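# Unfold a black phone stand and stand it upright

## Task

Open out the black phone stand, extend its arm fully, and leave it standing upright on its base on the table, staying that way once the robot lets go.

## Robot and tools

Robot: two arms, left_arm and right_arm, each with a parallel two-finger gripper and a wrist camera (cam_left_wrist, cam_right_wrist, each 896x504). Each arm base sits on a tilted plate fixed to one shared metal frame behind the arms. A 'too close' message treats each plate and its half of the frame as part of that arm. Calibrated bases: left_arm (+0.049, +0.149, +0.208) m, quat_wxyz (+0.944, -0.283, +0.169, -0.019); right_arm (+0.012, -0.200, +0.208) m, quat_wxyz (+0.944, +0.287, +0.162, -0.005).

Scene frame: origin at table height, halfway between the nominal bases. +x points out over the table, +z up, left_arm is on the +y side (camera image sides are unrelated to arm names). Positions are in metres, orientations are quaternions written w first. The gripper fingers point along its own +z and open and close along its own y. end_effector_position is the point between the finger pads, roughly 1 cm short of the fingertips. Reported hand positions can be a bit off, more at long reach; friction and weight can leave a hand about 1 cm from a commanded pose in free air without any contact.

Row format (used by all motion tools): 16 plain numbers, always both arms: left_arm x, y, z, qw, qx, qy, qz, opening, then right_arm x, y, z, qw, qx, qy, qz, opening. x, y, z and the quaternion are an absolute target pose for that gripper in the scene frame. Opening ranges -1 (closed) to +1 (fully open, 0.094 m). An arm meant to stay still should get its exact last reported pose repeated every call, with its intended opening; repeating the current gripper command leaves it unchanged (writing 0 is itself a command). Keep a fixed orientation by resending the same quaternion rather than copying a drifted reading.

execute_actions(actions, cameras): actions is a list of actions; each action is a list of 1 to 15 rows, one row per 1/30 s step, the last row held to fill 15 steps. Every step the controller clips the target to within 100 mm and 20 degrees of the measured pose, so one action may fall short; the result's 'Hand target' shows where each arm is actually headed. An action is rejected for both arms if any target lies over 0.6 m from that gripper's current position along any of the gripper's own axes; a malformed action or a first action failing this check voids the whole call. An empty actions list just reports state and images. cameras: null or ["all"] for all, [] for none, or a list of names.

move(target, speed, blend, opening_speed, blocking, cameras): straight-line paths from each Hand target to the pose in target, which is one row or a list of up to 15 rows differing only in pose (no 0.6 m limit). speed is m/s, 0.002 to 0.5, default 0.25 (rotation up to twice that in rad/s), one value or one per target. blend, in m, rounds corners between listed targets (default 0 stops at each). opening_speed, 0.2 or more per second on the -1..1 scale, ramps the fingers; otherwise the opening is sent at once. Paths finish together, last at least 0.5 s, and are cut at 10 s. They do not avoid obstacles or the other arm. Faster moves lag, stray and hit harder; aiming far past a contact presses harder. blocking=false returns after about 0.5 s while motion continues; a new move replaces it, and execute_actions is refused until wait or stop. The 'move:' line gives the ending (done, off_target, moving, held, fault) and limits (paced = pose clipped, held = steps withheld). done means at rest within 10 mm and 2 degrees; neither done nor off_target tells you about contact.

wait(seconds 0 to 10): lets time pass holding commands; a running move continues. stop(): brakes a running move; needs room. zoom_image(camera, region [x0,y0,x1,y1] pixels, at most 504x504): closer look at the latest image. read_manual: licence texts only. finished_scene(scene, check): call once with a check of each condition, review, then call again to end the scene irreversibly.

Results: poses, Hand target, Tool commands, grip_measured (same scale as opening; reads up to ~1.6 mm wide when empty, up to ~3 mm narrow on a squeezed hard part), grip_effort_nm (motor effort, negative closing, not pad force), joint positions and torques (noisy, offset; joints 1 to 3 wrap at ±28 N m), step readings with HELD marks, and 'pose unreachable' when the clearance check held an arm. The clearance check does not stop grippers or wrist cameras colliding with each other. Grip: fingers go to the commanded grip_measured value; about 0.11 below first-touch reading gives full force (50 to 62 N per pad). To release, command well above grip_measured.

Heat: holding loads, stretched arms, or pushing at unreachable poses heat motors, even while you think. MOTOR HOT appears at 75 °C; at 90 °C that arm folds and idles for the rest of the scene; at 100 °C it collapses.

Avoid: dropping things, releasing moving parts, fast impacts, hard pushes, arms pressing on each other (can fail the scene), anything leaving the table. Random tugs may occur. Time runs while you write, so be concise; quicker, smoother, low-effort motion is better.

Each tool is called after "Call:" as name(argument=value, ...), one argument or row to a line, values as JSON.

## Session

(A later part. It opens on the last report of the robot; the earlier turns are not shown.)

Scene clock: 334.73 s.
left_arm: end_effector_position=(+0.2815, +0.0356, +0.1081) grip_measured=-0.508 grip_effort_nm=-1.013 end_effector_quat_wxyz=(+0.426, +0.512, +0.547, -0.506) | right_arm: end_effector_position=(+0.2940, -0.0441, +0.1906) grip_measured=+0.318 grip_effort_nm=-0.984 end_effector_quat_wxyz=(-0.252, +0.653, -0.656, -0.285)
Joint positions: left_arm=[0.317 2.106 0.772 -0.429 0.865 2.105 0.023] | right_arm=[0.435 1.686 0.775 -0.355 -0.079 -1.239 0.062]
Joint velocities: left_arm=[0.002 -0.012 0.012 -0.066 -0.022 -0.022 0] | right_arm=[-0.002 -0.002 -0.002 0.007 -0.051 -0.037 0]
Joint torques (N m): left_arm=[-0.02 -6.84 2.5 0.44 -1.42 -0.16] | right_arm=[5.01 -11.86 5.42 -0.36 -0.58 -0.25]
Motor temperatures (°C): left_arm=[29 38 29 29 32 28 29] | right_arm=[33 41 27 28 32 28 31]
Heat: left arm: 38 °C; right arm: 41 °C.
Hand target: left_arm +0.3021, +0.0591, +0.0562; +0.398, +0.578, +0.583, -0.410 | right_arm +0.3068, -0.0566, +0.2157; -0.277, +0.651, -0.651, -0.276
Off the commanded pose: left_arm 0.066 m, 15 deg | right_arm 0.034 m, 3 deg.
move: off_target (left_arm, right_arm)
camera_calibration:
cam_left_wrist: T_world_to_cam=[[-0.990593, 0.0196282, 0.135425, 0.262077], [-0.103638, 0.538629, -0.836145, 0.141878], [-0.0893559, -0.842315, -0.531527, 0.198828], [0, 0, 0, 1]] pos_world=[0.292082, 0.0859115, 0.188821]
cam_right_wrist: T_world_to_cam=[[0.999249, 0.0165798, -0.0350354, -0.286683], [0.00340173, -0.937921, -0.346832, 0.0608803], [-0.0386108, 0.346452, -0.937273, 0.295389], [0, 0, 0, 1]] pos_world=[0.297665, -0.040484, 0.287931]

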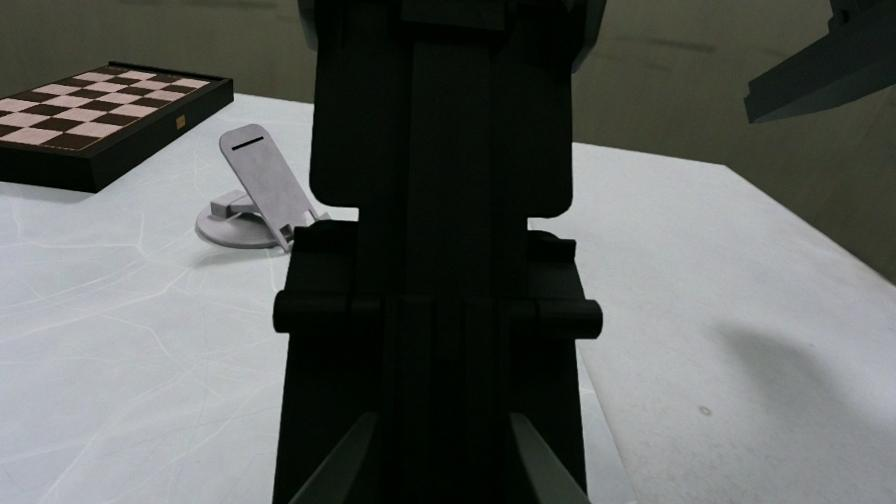

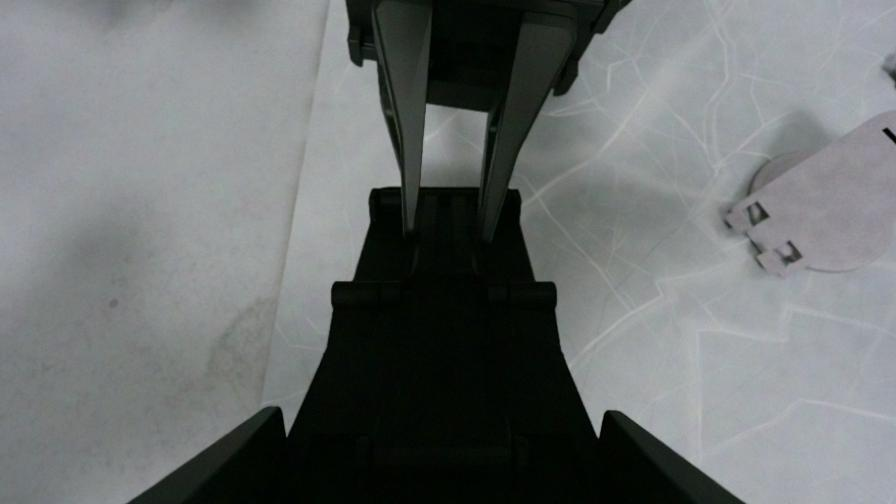

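Call:
zoom_image(
  camera="cam_left_wrist",
  region=[260, 300, 620, 504],
)

Call:
zoom_image(
  camera="cam_right_wrist",
  region=[300, 160, 600, 380],
)

Scaled by 1.400.

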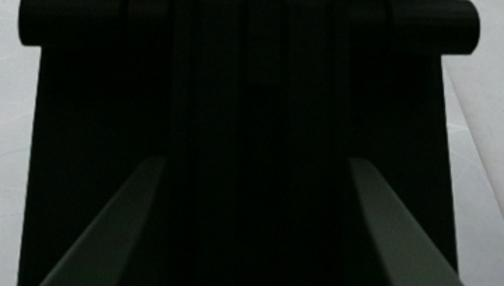

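Scaled by 1.680.

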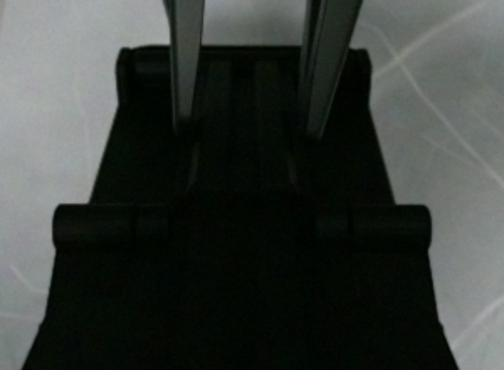

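Call:
move(
  target=[
    [0.286,0.040,0.100,0.4275,0.5110,0.5460,-0.5065,-0.85,0.300,-0.046,0.196,0.2535,-0.652,0.654,0.286,0.0],
  ],
  speed=0.04,
)

Call:
move(
  target=[
    [0.286,0.040,0.100,0.4275,0.5110,0.5460,-0.5065,-0.2,0.300,-0.046,0.196,0.2535,-0.652,0.654,0.286,0.0],
  ],
  speed=0.04,
  opening_speed=0.3,
)

Scene clock: 363.37 s.
left_arm: end_effector_position=(+0.2807, +0.0357, +0.1155) grip_measured=-0.508 grip_effort_nm=-1.013 end_effector_quat_wxyz=(+0.426, +0.498, +0.545, -0.523) | right_arm: end_effector_position=(+0.2949, -0.0432, +0.1922) grip_measured=+0.318 grip_effort_nm=-0.984 end_effector_quat_wxyz=(-0.254, +0.651, -0.655, -0.288)
Joint positions: left_arm=[0.317 2.106 0.78 -0.474 0.889 2.105 0.023] | right_arm=[0.435 1.686 0.779 -0.356 -0.087 -1.237 0.062]
Joint velocities: left_arm=[-0.012 -0.012 -0.022 -0.037 -0.022 -0.066 -0.001] | right_arm=[-0.002 -0.002 0.002 -0.007 -0.066 -0.081 0]
Joint torques (N m): left_arm=[-2.11 -5.63 1.65 -1.03 0.11 0] | right_arm=[4.38 -5.33 5.19 0.14 -0.46 -0.11]
Motor temperatures (°C): left_arm=[28 39 29 29 33 28 29] | right_arm=[32 42 28 28 31 28 32]
Heat: left arm: 39 °C; right arm: 42 °C.
Hand target: left_arm +0.2860, +0.0402, +0.1008; +0.423, +0.510, +0.554, -0.504 | right_arm +0.2999, -0.0461, +0.1960; -0.254, +0.652, -0.654, -0.286
Off the commanded pose: left_arm 0.017 m, 2 deg | right_arm 0.007 m, 0 deg.
joint sent to its limit (left arm) — joint 6 (wrist roll), upper limit. The joint targets still meet the commanded pose.
move: off_target (left_arm)
camera_calibration:
cam_left_wrist: T_world_to_cam=[[-0.986003, 0.0250835, 0.164829, 0.255323], [-0.128966, 0.511814, -0.849361, 0.157569], [-0.105667, -0.85873, -0.501415, 0.204461], [0, 0, 0, 1]] pos_world=[0.293675, 0.0885266, 0.194268]
cam_right_wrist: T_world_to_cam=[[0.999215, 0.0155196, -0.0364609, -0.287295], [0.00159942, -0.935161, -0.354219, 0.0643346], [-0.0395942, 0.353882, -0.934452, 0.296676], [0, 0, 0, 1]] pos_world=[0.298714, -0.0403665, 0.289543]

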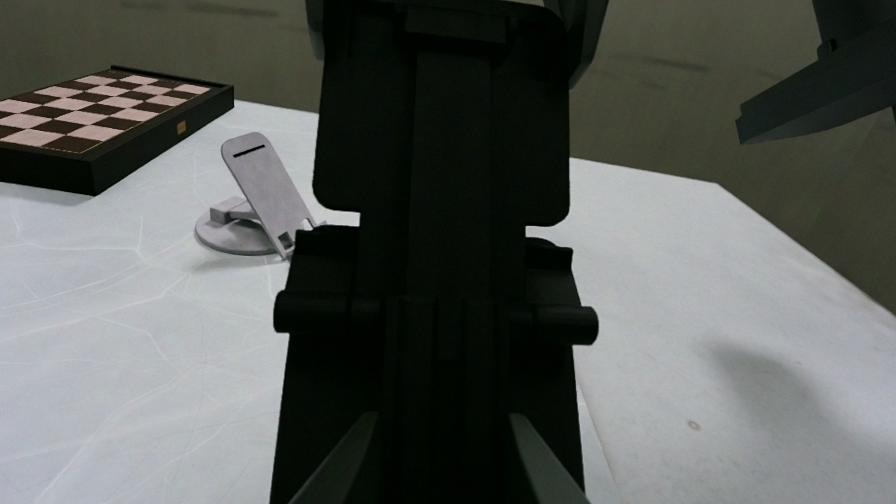

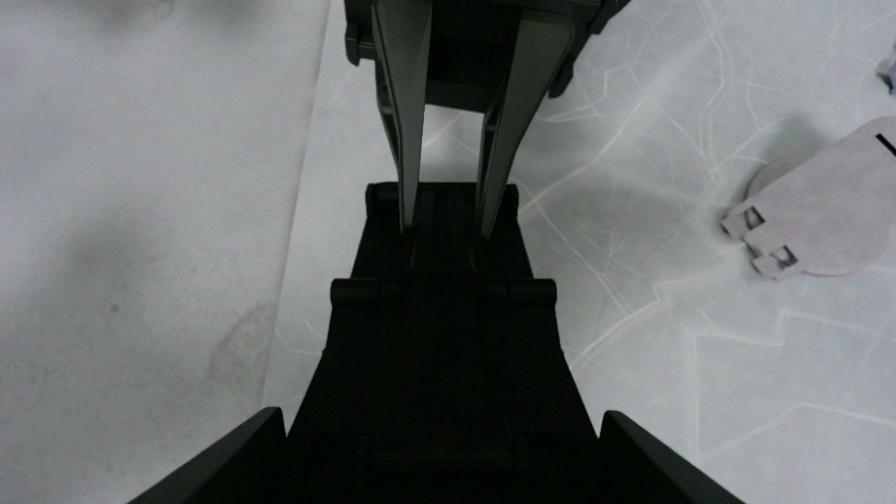

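Scene clock: 365.73 s.
left_arm: end_effector_position=(+0.2866, +0.0402, +0.1050) grip_measured=-0.201 grip_effort_nm=0.085 end_effector_quat_wxyz=(+0.423, +0.513, +0.551, -0.504) | right_arm: end_effector_position=(+0.2979, -0.0458, +0.1915) grip_measured=+0.318 grip_effort_nm=-0.979 end_effector_quat_wxyz=(-0.250, +0.653, -0.658, -0.280)
Joint positions: left_arm=[0.326 2.106 0.796 -0.453 0.856 2.105 0.038] | right_arm=[0.435 1.686 0.789 -0.367 -0.069 -1.237 0.062]
Joint velocities: left_arm=[-0.022 -0.002 -0.002 0.095 0.022 -0.037 -0.001] | right_arm=[-0.002 -0.002 0.007 0.007 -0.022 -0.037 0]
Joint torques (N m): left_arm=[-3.25 -5.56 0.38 -1.2 0.49 0] | right_arm=[4.52 -5.56 4.36 0.26 -0.68 -0.12]
Motor temperatures (°C): left_arm=[28 39 29 29 32 28 29] | right_arm=[32 41 28 28 31 28 32]
Heat: left arm: 39 °C; right arm: 41 °C.
Hand target: left_arm +0.2862, +0.0399, +0.1002; +0.423, +0.510, +0.554, -0.504 | right_arm +0.2999, -0.0462, +0.1960; -0.254, +0.652, -0.654, -0.286
Off the commanded pose: left_arm 0.005 m, 1 deg | right_arm 0.005 m, 1 deg.
joint sent to its limit (left arm) — joint 6 (wrist roll), upper limit. The joint targets still meet the commanded pose.
move: done
camera_calibration:
cam_left_wrist: T_world_to_cam=[[-0.989933, 0.0160919, 0.140617, 0.266869], [-0.108985, 0.547208, -0.829871, 0.137866], [-0.0903007, -0.836842, -0.539945, 0.20243], [0, 0, 0, 1]] pos_world=[0.297488, 0.0896658, 0.186186]
cam_right_wrist: T_world_to_cam=[[0.999395, 0.0118833, -0.0326966, -0.291141], [0.000116209, -0.940988, -0.338441, 0.0588829], [-0.0347889, 0.338232, -0.940419, 0.296116], [0, 0, 0, 1]] pos_world=[0.30126, -0.0412883, 0.288883]

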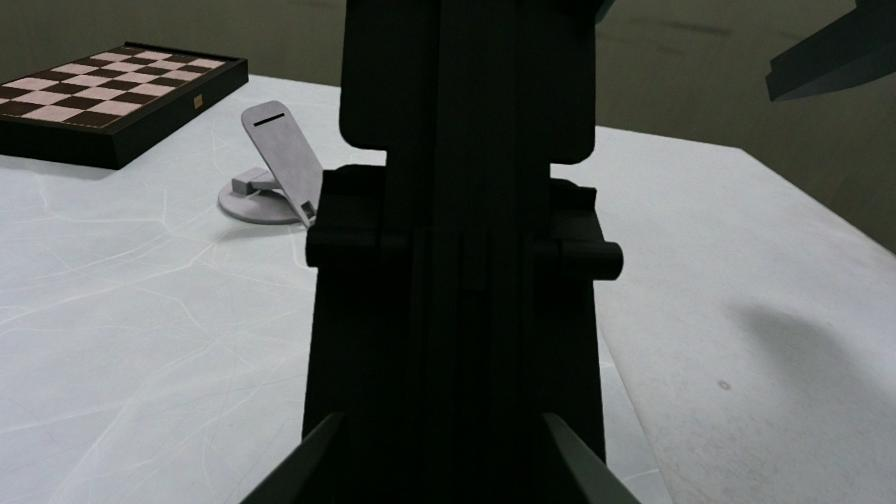

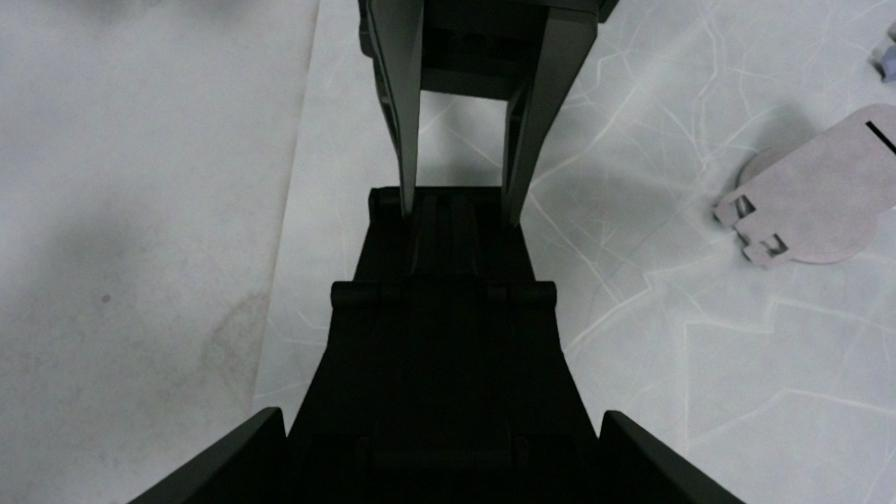

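Call:
move(
  target=[
    [0.289,0.105,0.104,0.4,0.54,0.57,-0.48,-0.2,0.300,-0.046,0.196,0.2535,-0.652,0.654,0.286,0.0],
    [0.295,0.135,0.12,0.3954,0.5862,0.5862,-0.3954,0.7,0.300,-0.046,0.196,0.2535,-0.652,0.654,0.286,0.0],
  ],
  speed=0.1,
  opening_speed=0.5,
)

Call:
zoom_image(
  camera="cam_left_wrist",
  region=[200, 0, 700, 504],
)

every target must give the same left_gripper/opening; nothing of the call was run
Scene clock: 368.30 s.
left_arm: end_effector_position=(+0.2867, +0.0402, +0.1048) grip_measured=-0.201 grip_effort_nm=0.085 end_effector_quat_wxyz=(+0.423, +0.513, +0.551, -0.504) | right_arm: end_effector_position=(+0.2978, -0.0458, +0.1915) grip_measured=+0.318 grip_effort_nm=-0.984 end_effector_quat_wxyz=(-0.250, +0.653, -0.658, -0.281)
Joint positions: left_arm=[0.326 2.106 0.796 -0.452 0.855 2.105 0.038] | right_arm=[0.435 1.686 0.789 -0.367 -0.069 -1.237 0.062]
Joint velocities: left_arm=[0.002 -0.017 -0.002 0.007 0.037 0.066 0] | right_arm=[-0.002 -0.002 -0.002 -0.051 0.007 -0.007 -0.001]
Joint torques (N m): left_arm=[-3.06 -5.59 0.43 -1.23 0.51 0] | right_arm=[4.34 -5.42 4.42 0.26 -0.63 -0.07]
Motor temperatures (°C): left_arm=[28 38 29 29 32 28 29] | right_arm=[32 41 28 28 31 28 32]
Heat: left arm: 38 °C; right arm: 41 °C.
Hand target: left_arm +0.2862, +0.0399, +0.1002; +0.423, +0.510, +0.554, -0.504 | right_arm +0.2999, -0.0462, +0.1960; -0.254, +0.652, -0.655, -0.286
Tool commands: left_gripper/opening=-0.2 right_gripper/opening=+0.0
Off the commanded pose: left_arm 0.005 m, 1 deg | right_arm 0.005 m, 1 deg.

Scaled by 1.000.

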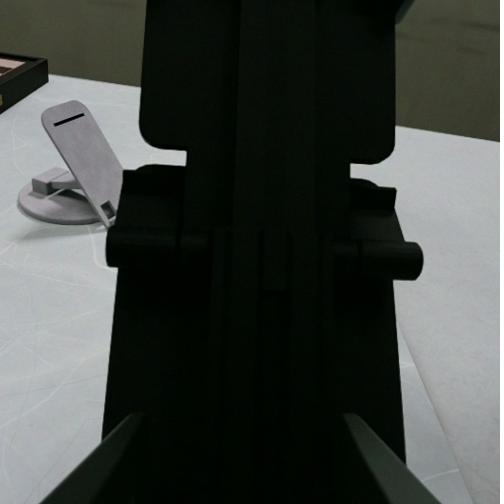

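Call:
move(
  target=[
    [0.289,0.105,0.104,0.4,0.54,0.57,-0.48,-0.2,0.300,-0.046,0.196,0.2535,-0.652,0.654,0.286,0.0],
    [0.295,0.135,0.12,0.3954,0.5862,0.5862,-0.3954,-0.2,0.300,-0.046,0.196,0.2535,-0.652,0.654,0.286,0.0],
  ],
  speed=0.1,
)

Call:
zoom_image(
  camera="cam_left_wrist",
  region=[200, 0, 700, 504],
)

Scene clock: 372.90 s.
left_arm: end_effector_position=(+0.2979, +0.1342, +0.1180) grip_measured=-0.201 grip_effort_nm=0.081 end_effector_quat_wxyz=(+0.356, +0.576, +0.628, -0.383) | right_arm: end_effector_position=(+0.2976, -0.0459, +0.1915) grip_measured=+0.318 grip_effort_nm=-0.984 end_effector_quat_wxyz=(-0.250, +0.653, -0.658, -0.281)
Joint positions: left_arm=[0.469 1.681 0.755 -0.638 0.605 2.105 0.038] | right_arm=[0.435 1.686 0.789 -0.368 -0.069 -1.237 0.062]
Joint velocities: left_arm=[-0.017 0.002 -0.007 0.007 0.022 -0.007 0] | right_arm=[0.002 0.017 -0.002 -0.066 -0.095 0.007 -0.001]
Joint torques (N m): left_arm=[-1.72 -8.53 1.63 -1.33 0.5 0.01] | right_arm=[4.37 -5.2 4.55 0.26 -0.71 -0.1]
Motor temperatures (°C): left_arm=[28 39 29 29 32 28 29] | right_arm=[32 40 28 28 31 28 32]
Heat: left arm: 39 °C; right arm: 40 °C.
Hand target: left_arm +0.2961, +0.1364, +0.1206; +0.357, +0.574, +0.631, -0.382 | right_arm +0.2999, -0.0461, +0.1960; -0.254, +0.652, -0.654, -0.286
Off the commanded pose: left_arm 0.004 m, 7 deg | right_arm 0.005 m, 1 deg.
joint sent to its limit (left arm) — joint 6 (wrist roll), upper limit. The joint targets are off in orientation, not in position.
move: off_target (left_arm)
camera_calibration:
cam_left_wrist: T_world_to_cam=[[-0.994398, -0.0658938, 0.0826512, 0.293804], [-0.102781, 0.785344, -0.610468, 0.0388027], [-0.0246835, -0.615543, -0.787717, 0.269127], [0, 0, 0, 1]] pos_world=[0.30279, 0.154546, 0.2114]
cam_right_wrist: T_world_to_cam=[[0.999359, 0.0125803, -0.033527, -0.29067], [0.000503926, -0.941106, -0.338111, 0.0586155], [-0.035806, 0.337877, -0.940509, 0.296384], [0, 0, 0, 1]] pos_world=[0.301067, -0.0413211, 0.288825]

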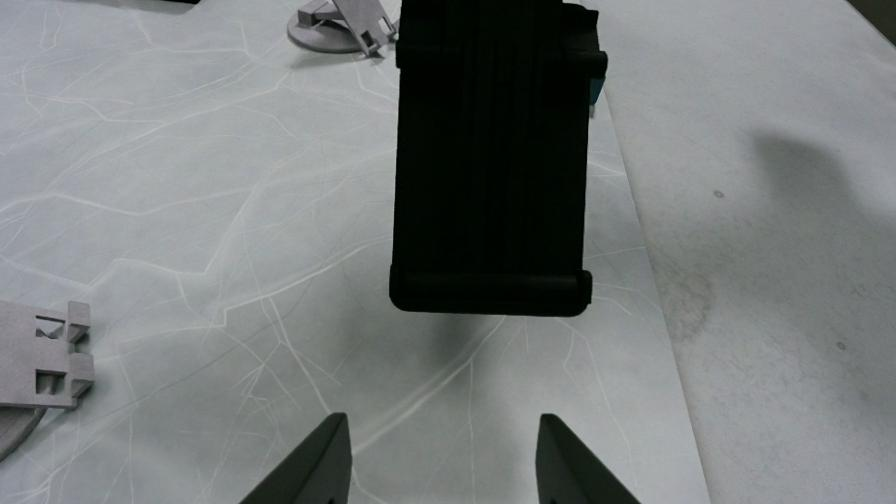

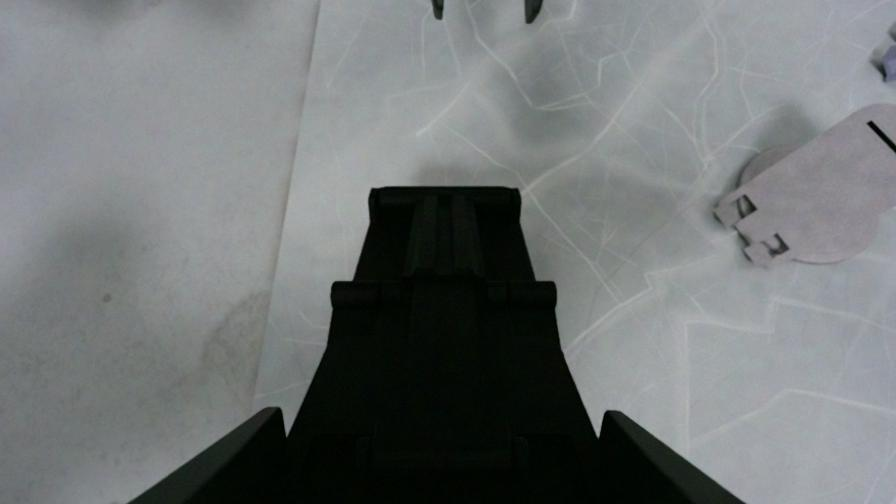

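Scaled by 1.000.

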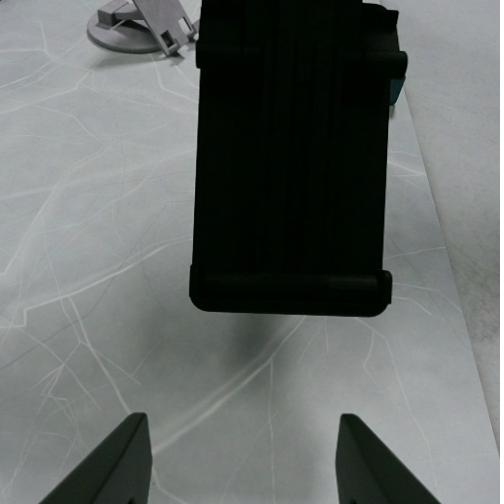

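Call:
move(
  target=[0.284,0.112,0.112,0.42,0.568,0.568,-0.42,0.75,0.301,-0.076,0.204,0.2535,-0.652,0.654,0.286,0.0],
  speed=0.08,
)

Call:
zoom_image(
  camera="cam_left_wrist",
  region=[200, 0, 700, 504],
)

Scene clock: 385.37 s.
left_arm: end_effector_position=(+0.2867, +0.1171, +0.1120) grip_measured=+0.749 grip_effort_nm=0.081 end_effector_quat_wxyz=(+0.373, +0.563, +0.625, -0.391) | right_arm: end_effector_position=(+0.2952, -0.0751, +0.1927) grip_measured=+0.318 grip_effort_nm=-0.989 end_effector_quat_wxyz=(-0.237, +0.656, -0.660, -0.278)
Joint positions: left_arm=[0.469 1.721 0.684 -0.536 0.649 2.105 0.082] | right_arm=[0.372 1.607 0.789 -0.471 -0.069 -1.295 0.062]
Joint velocities: left_arm=[-0.002 -0.012 0.007 -0.037 -0.051 0.022 -0.001] | right_arm=[-0.002 0.002 -0.012 -0.066 -0.051 -0.007 0.001]
Joint torques (N m): left_arm=[-2.59 -4.96 0.99 -1.12 0.71 -0.02] | right_arm=[3.81 -6.69 4.49 0.11 -0.82 -0.17]
Motor temperatures (°C): left_arm=[28 40 29 30 32 28 28] | right_arm=[32 38 28 28 31 28 32]
Heat: left arm: 40 °C; right arm: 38 °C.
Hand target: left_arm +0.2840, +0.1113, +0.1122; +0.378, +0.555, +0.622, -0.402 | right_arm +0.3005, -0.0763, +0.2038; -0.254, +0.653, -0.655, -0.285
Off the commanded pose: left_arm 0.006 m, 9 deg | right_arm 0.013 m, 2 deg.
joint sent to its limit (left arm) — joint 6 (wrist roll), upper limit. The joint targets are off in orientation, not in position.
move: off_target (left_arm, right_arm)
camera_calibration:
cam_left_wrist: T_world_to_cam=[[-0.993271, -0.0820681, 0.0817178, 0.283806], [-0.115447, 0.757769, -0.642229, 0.0577804], [-0.00921677, -0.647341, -0.762145, 0.250007], [0, 0, 0, 1]] pos_world=[0.290871, 0.141347, 0.204458]
cam_right_wrist: T_world_to_cam=[[0.998755, 0.018974, -0.0461424, -0.284768], [0.00341657, -0.9487, -0.316159, 0.0258484], [-0.0497741, 0.315608, -0.947583, 0.311123], [0, 0, 0, 1]] pos_world=[0.299811, -0.0682672, 0.289847]

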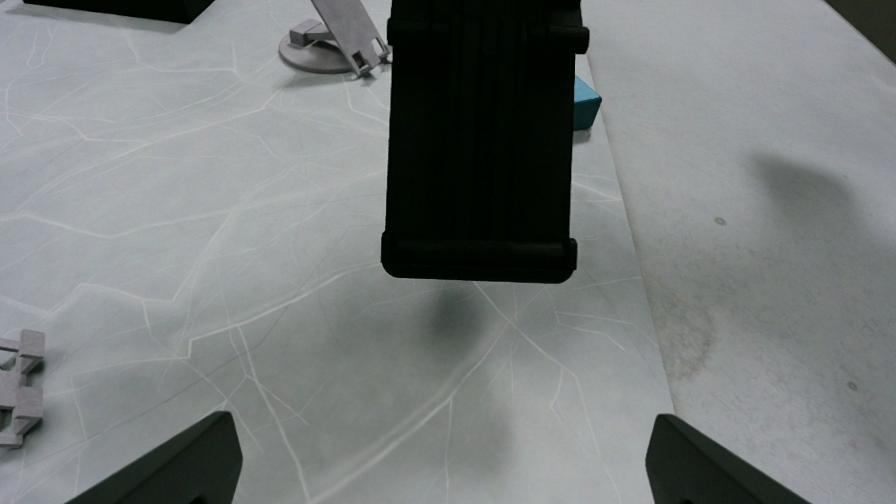

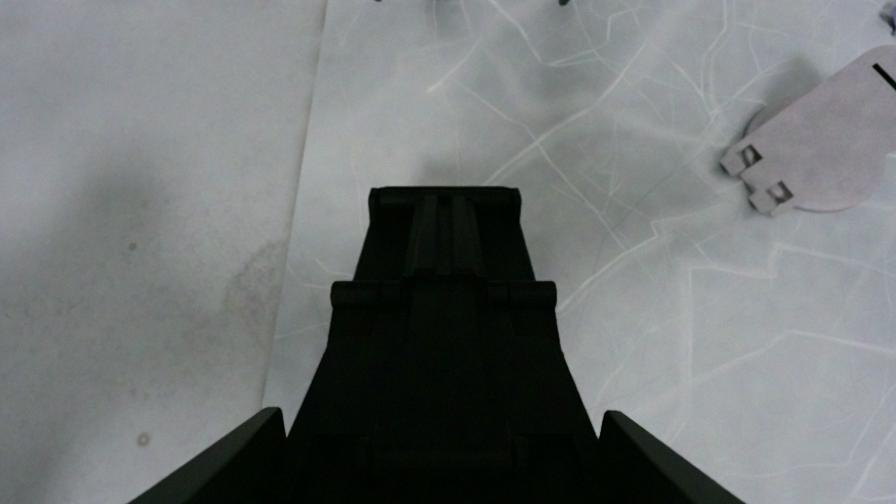

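Scaled by 1.000.

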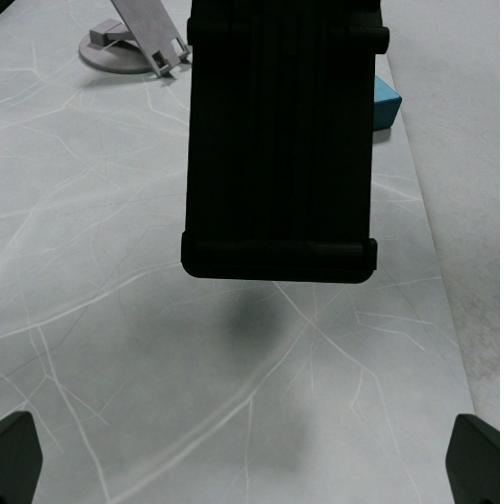

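Call:
move(
  target=[
    [0.276,0.085,0.087,0.4305,0.561,0.561,-0.4305,0.75,0.301,-0.076,0.204,0.2535,-0.652,0.654,0.286,0.0],
    [0.273,0.050,0.078,0.4305,0.561,0.561,-0.4305,0.75,0.301,-0.076,0.204,0.2535,-0.652,0.654,0.286,0.0],
  ],
  speed=0.08,
)

Call:
zoom_image(
  camera="cam_left_wrist",
  region=[200, 0, 700, 504],
)

Scene clock: 395.63 s.
left_arm: end_effector_position=(+0.2771, +0.0572, +0.0745) grip_measured=+0.749 grip_effort_nm=0.081 end_effector_quat_wxyz=(+0.414, +0.561, +0.587, -0.411) | right_arm: end_effector_position=(+0.2944, -0.0753, +0.1926) grip_measured=+0.318 grip_effort_nm=-0.979 end_effector_quat_wxyz=(-0.236, +0.657, -0.660, -0.279)
Joint positions: left_arm=[0.388 2.037 0.656 -0.202 0.735 2.105 0.082] | right_arm=[0.372 1.607 0.789 -0.474 -0.069 -1.296 0.062]
Joint velocities: left_arm=[-0.007 -0.007 -0.012 0.022 0.022 0.051 0] | right_arm=[-0.017 0.002 -0.002 -0.037 0.051 0.007 0]
Joint torques (N m): left_arm=[-4.72 -4.82 -0.99 -1.01 0.68 0.01] | right_arm=[3.95 -6.56 4.88 0.11 -0.85 -0.16]
Motor temperatures (°C): left_arm=[29 39 29 30 32 28 28] | right_arm=[32 39 28 28 31 28 32]
Heat: left arm: 39 °C; right arm: 39 °C.
Hand target: left_arm +0.2730, +0.0489, +0.0780; +0.420, +0.557, +0.579, -0.423 | right_arm +0.3008, -0.0762, +0.2039; -0.254, +0.653, -0.654, -0.286
Off the commanded pose: left_arm 0.009 m, 4 deg | right_arm 0.013 m, 2 deg.
joint sent to its limit (left arm) — joint 6 (wrist roll), upper limit. The joint targets are off in orientation, not in position.
move: off_target (left_arm, right_arm)
camera_calibration:
cam_left_wrist: T_world_to_cam=[[-0.998009, -0.0532704, 0.0337685, 0.275584], [-0.0612382, 0.690254, -0.720971, 0.0727401], [0.0150976, -0.721603, -0.692142, 0.174872], [0, 0, 0, 1]] pos_world=[0.27685, 0.0906598, 0.164174]
cam_right_wrist: T_world_to_cam=[[0.998629, 0.0216542, -0.0476615, -0.283506], [0.00551811, -0.948909, -0.315501, 0.0249033], [-0.0520584, 0.314806, -0.947727, 0.311686], [0, 0, 0, 1]] pos_world=[0.299205, -0.0683505, 0.289738]

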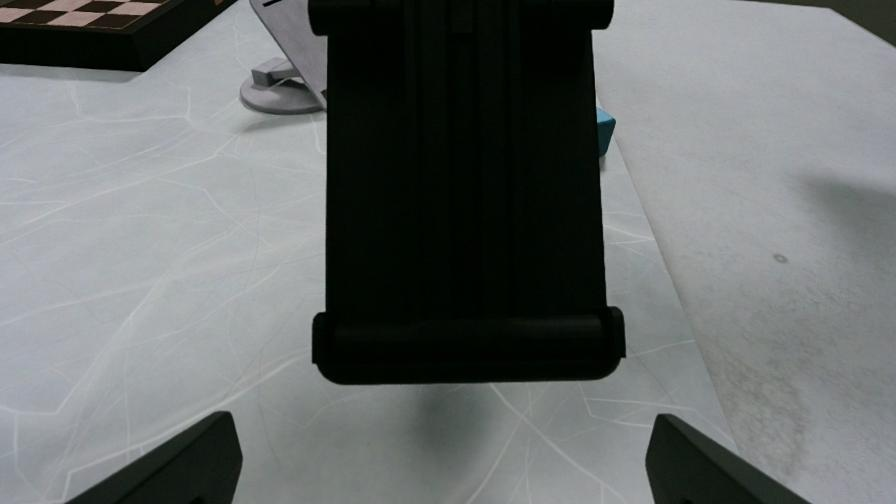

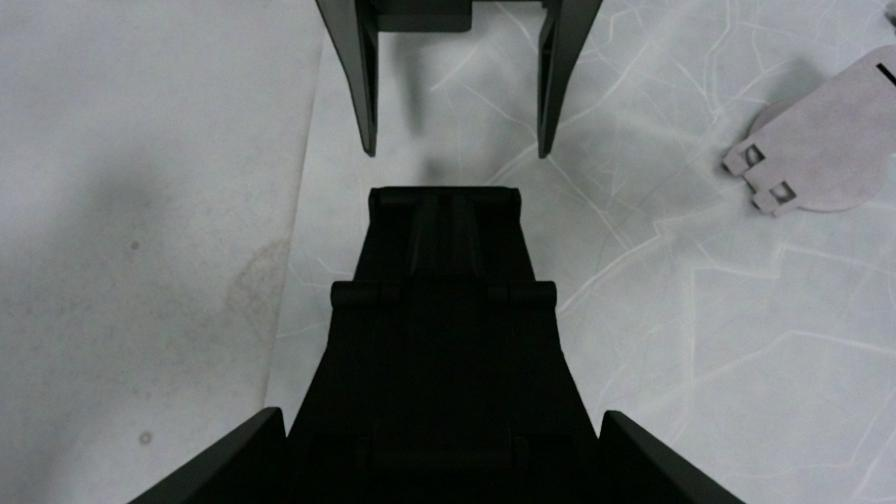

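Scaled by 1.000.

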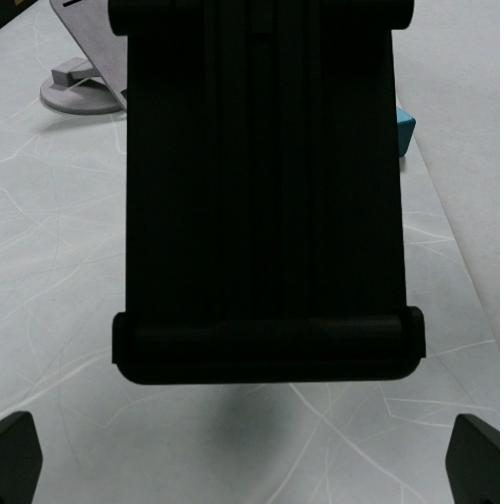

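Call:
move(
  target=[
    [0.267,0.018,0.073,0.4305,0.561,0.561,-0.4305,0.75,0.301,-0.076,0.204,0.2535,-0.652,0.654,0.286,0.0],
  ],
  speed=0.05,
)

Call:
zoom_image(
  camera="cam_left_wrist",
  region=[200, 0, 700, 504],
)

Scene clock: 399.83 s.
left_arm: end_effector_position=(+0.2745, +0.0268, +0.0680) grip_measured=+0.749 grip_effort_nm=0.081 end_effector_quat_wxyz=(+0.429, +0.568, +0.568, -0.413) | right_arm: end_effector_position=(+0.2944, -0.0753, +0.1926) grip_measured=+0.318 grip_effort_nm=-0.989 end_effector_quat_wxyz=(-0.236, +0.657, -0.660, -0.279)
Joint positions: left_arm=[0.311 2.143 0.644 -0.04 0.757 2.059 0.082] | right_arm=[0.372 1.607 0.789 -0.474 -0.069 -1.296 0.062]
Joint velocities: left_arm=[-0.017 -0.012 0.007 -0.007 0.007 0.051 0] | right_arm=[-0.002 0.007 -0.012 -0.007 0.051 0.037 0.001]
Joint torques (N m): left_arm=[-5.33 -4.68 -1.88 -0.9 0.77 -0.1] | right_arm=[3.77 -6.56 4.71 0.13 -0.83 -0.18]
Motor temperatures (°C): left_arm=[29 39 29 30 32 28 28] | right_arm=[32 39 28 28 31 28 32]
Heat: left arm: 39 °C; right arm: 39 °C.
Hand target: left_arm +0.2669, +0.0180, +0.0731; +0.431, +0.561, +0.561, -0.430 | right_arm +0.3009, -0.0762, +0.2039; -0.254, +0.653, -0.654, -0.286
Off the commanded pose: left_arm 0.013 m, 2 deg | right_arm 0.013 m, 2 deg.
move: off_target (left_arm, right_arm)
camera_calibration:
cam_left_wrist: T_world_to_cam=[[-0.999407, -0.034396, -0.00133329, 0.273857], [-0.0220461, 0.669357, -0.742614, 0.0801593], [0.0264354, -0.742144, -0.669718, 0.144441], [0, 0, 0, 1]] pos_world=[0.271644, 0.0629604, 0.156627]
cam_right_wrist: T_world_to_cam=[[0.99861, 0.0218839, -0.0479485, -0.283336], [0.00565079, -0.948938, -0.315413, 0.0248221], [-0.0524026, 0.314703, -0.947742, 0.311773], [0, 0, 0, 1]] pos_world=[0.29914, -0.0683608, 0.289724]

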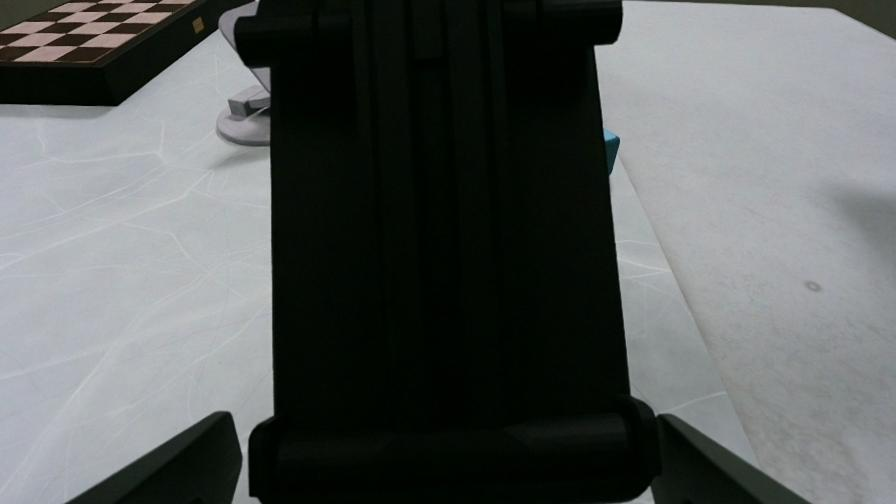

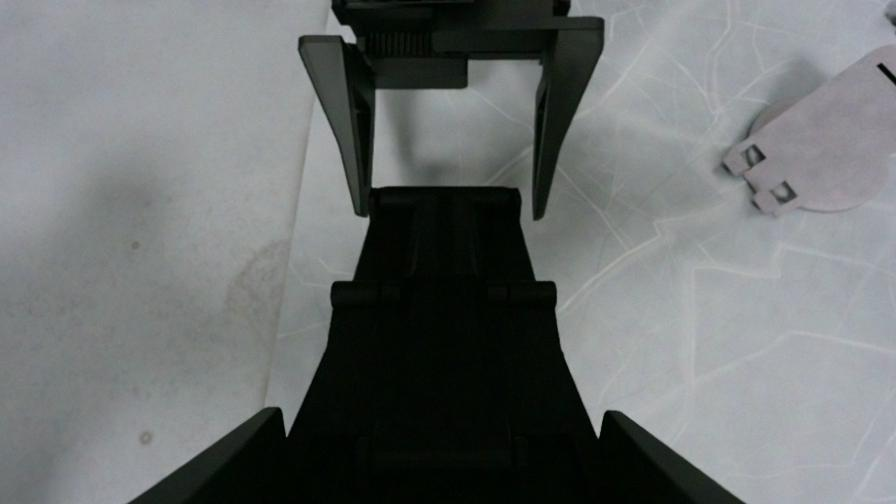

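Scaled by 1.000.

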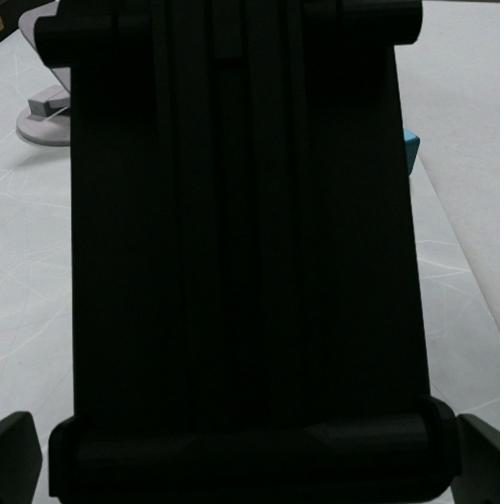

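Call:
move(
  target=[
    [0.266,0.018,0.074,0.4305,0.561,0.561,-0.4305,0.3,0.301,-0.076,0.204,0.2535,-0.652,0.654,0.286,0.0],
  ],
  speed=0.05,
  opening_speed=0.3,
)

Scene clock: 403.63 s.
left_arm: end_effector_position=(+0.2731, +0.0265, +0.0685) grip_measured=+0.472 grip_effort_nm=-1.013 end_effector_quat_wxyz=(+0.428, +0.567, +0.568, -0.415) | right_arm: end_effector_position=(+0.2949, -0.0755, +0.1931) grip_measured=+0.318 grip_effort_nm=-0.979 end_effector_quat_wxyz=(-0.236, +0.657, -0.659, -0.279)
Joint positions: left_arm=[0.311 2.143 0.64 -0.039 0.758 2.058 0.069] | right_arm=[0.372 1.607 0.793 -0.477 -0.069 -1.297 0.062]
Joint velocities: left_arm=[-0.007 0.002 -0.012 0.066 0.037 0.051 0] | right_arm=[-0.007 0.002 0.002 0.022 -0.051 -0.037 0.001]
Joint torques (N m): left_arm=[-5.2 -4.96 -1.96 -0.94 0.75 -0.07] | right_arm=[3.81 -6.6 4.48 0.14 -0.88 -0.14]
Motor temperatures (°C): left_arm=[29 38 29 30 32 28 28] | right_arm=[32 39 28 28 31 28 32]
Heat: left arm: 38 °C; right arm: 39 °C.
Hand target: left_arm +0.2658, +0.0183, +0.0740; +0.431, +0.561, +0.561, -0.430 | right_arm +0.3008, -0.0763, +0.2039; -0.254, +0.653, -0.654, -0.286
Off the commanded pose: left_arm 0.012 m, 2 deg | right_arm 0.013 m, 2 deg.
move: off_target (left_arm, right_arm)
camera_calibration:
cam_left_wrist: T_world_to_cam=[[-0.999436, -0.0335514, 0.00125827, 0.272309], [-0.0233755, 0.668435, -0.743403, 0.0811766], [0.0241012, -0.743014, -0.668842, 0.145123], [0, 0, 0, 1]] pos_world=[0.270556, 0.0627036, 0.157069]
cam_right_wrist: T_world_to_cam=[[0.998616, 0.0221644, -0.04769, -0.283921], [0.00599784, -0.94893, -0.315431, 0.0246871], [-0.0522458, 0.314709, -0.947749, 0.312262], [0, 0, 0, 1]] pos_world=[0.299694, -0.0685522, 0.290193]

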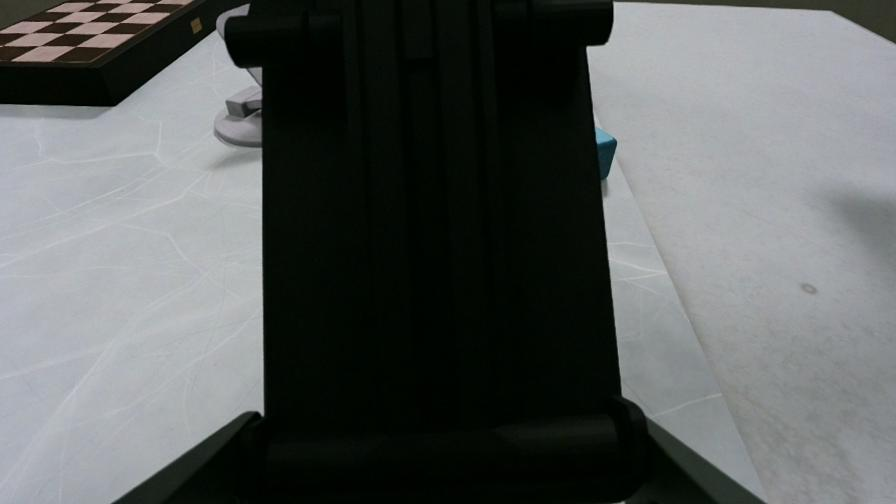

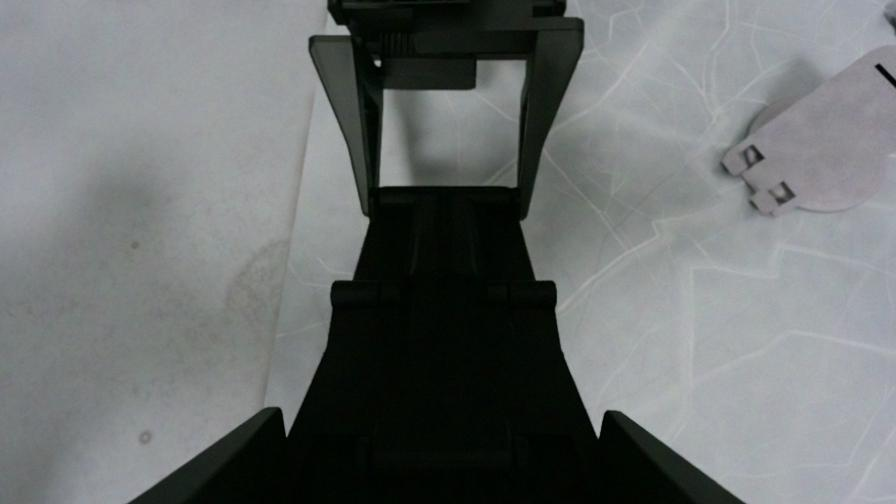

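Call:
move(
  target=[
    [0.266,0.019,0.077,0.3536,0.6124,0.6124,-0.3536,0.3,0.301,-0.076,0.204,0.2535,-0.652,0.654,0.286,0.0],
    [0.266,0.020,0.079,0.2706,0.6533,0.6533,-0.2706,0.3,0.301,-0.076,0.204,0.2535,-0.652,0.654,0.286,0.0],
  ],
  speed=0.1,
)

Call:
zoom_image(
  camera="cam_left_wrist",
  region=[200, 0, 700, 504],
)

Scene clock: 412.83 s.
left_arm: end_effector_position=(+0.2739, +0.0263, +0.0739) grip_measured=+0.470 grip_effort_nm=-1.023 end_effector_quat_wxyz=(+0.268, +0.647, +0.664, -0.262) | right_arm: end_effector_position=(+0.2912, -0.0785, +0.1925) grip_measured=+0.318 grip_effort_nm=-0.984 end_effector_quat_wxyz=(-0.228, +0.658, -0.660, -0.282)
Joint positions: left_arm=[-0.046 1.866 0.422 0.223 0.183 1.565 0.069] | right_arm=[0.367 1.602 0.793 -0.499 -0.068 -1.297 0.062]
Joint velocities: left_arm=[-0.012 0.002 -0.022 -0.007 0.022 0.066 0] | right_arm=[-0.007 0.007 -0.012 0.007 -0.007 -0.037 0]
Joint torques (N m): left_arm=[-6.26 -6.27 0.54 -0.25 0.54 -0.08] | right_arm=[4.1 -6.17 4.67 0.33 -0.85 -0.14]
Motor temperatures (°C): left_arm=[29 38 29 29 32 28 28] | right_arm=[32 39 28 28 31 28 32]
Heat: left arm: 38 °C; right arm: 39 °C.
Hand target: left_arm +0.2686, +0.0205, +0.0810; +0.272, +0.651, +0.654, -0.272 | right_arm +0.3008, -0.0764, +0.2041; -0.254, +0.653, -0.654, -0.286
Off the commanded pose: left_arm 0.011 m, 2 deg | right_arm 0.015 m, 3 deg.
move: off_target (left_arm, right_arm)
camera_calibration:
cam_left_wrist: T_world_to_cam=[[-0.998689, -0.0509753, 0.00477455, 0.273082], [-0.0497627, 0.944524, -0.324652, 0.0542892], [0.0120395, -0.324464, -0.945822, 0.161395], [0, 0, 0, 1]] pos_world=[0.273482, 0.0150097, 0.168972]
cam_right_wrist: T_world_to_cam=[[0.997654, 0.0281996, -0.0623738, -0.276564], [0.00752161, -0.950845, -0.309576, 0.019963], [-0.0680378, 0.308381, -0.948827, 0.316818], [0, 0, 0, 1]] pos_world=[0.297321, -0.0709201, 0.289535]

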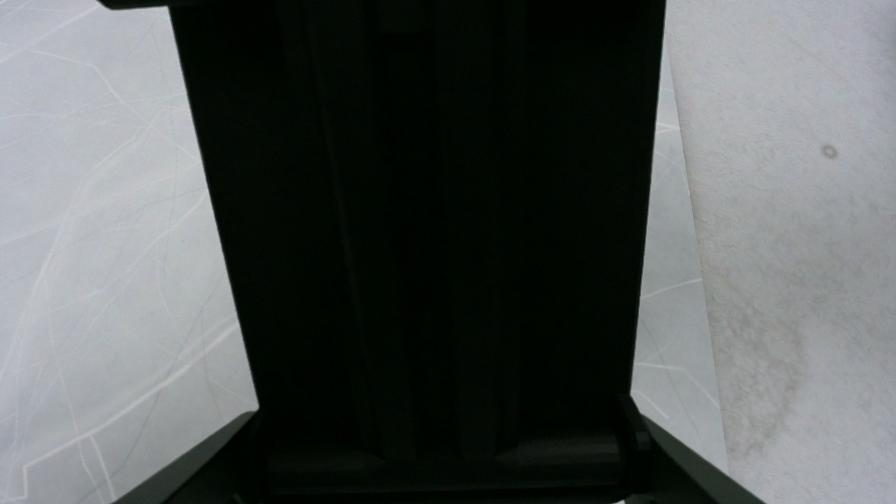

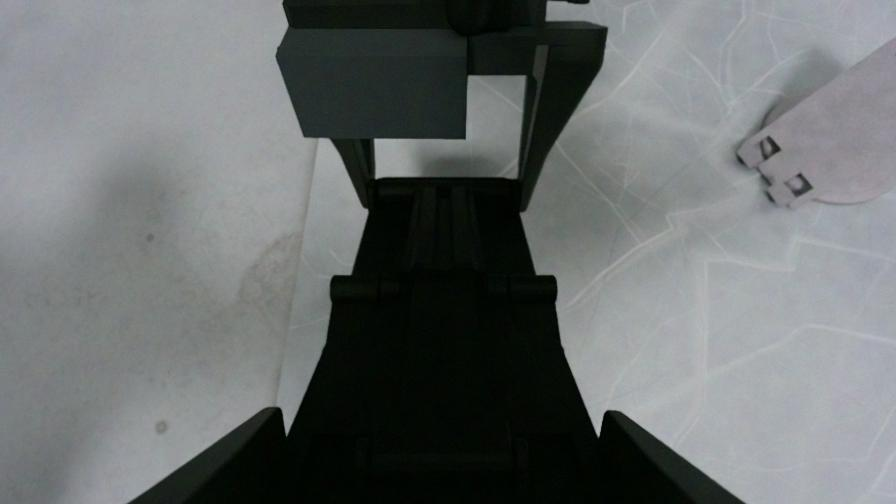

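Scaled by 1.000.

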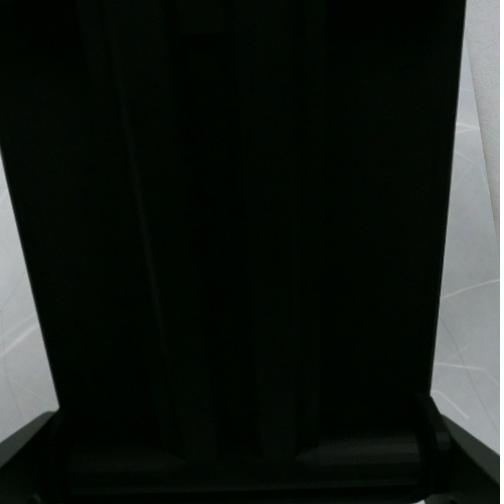

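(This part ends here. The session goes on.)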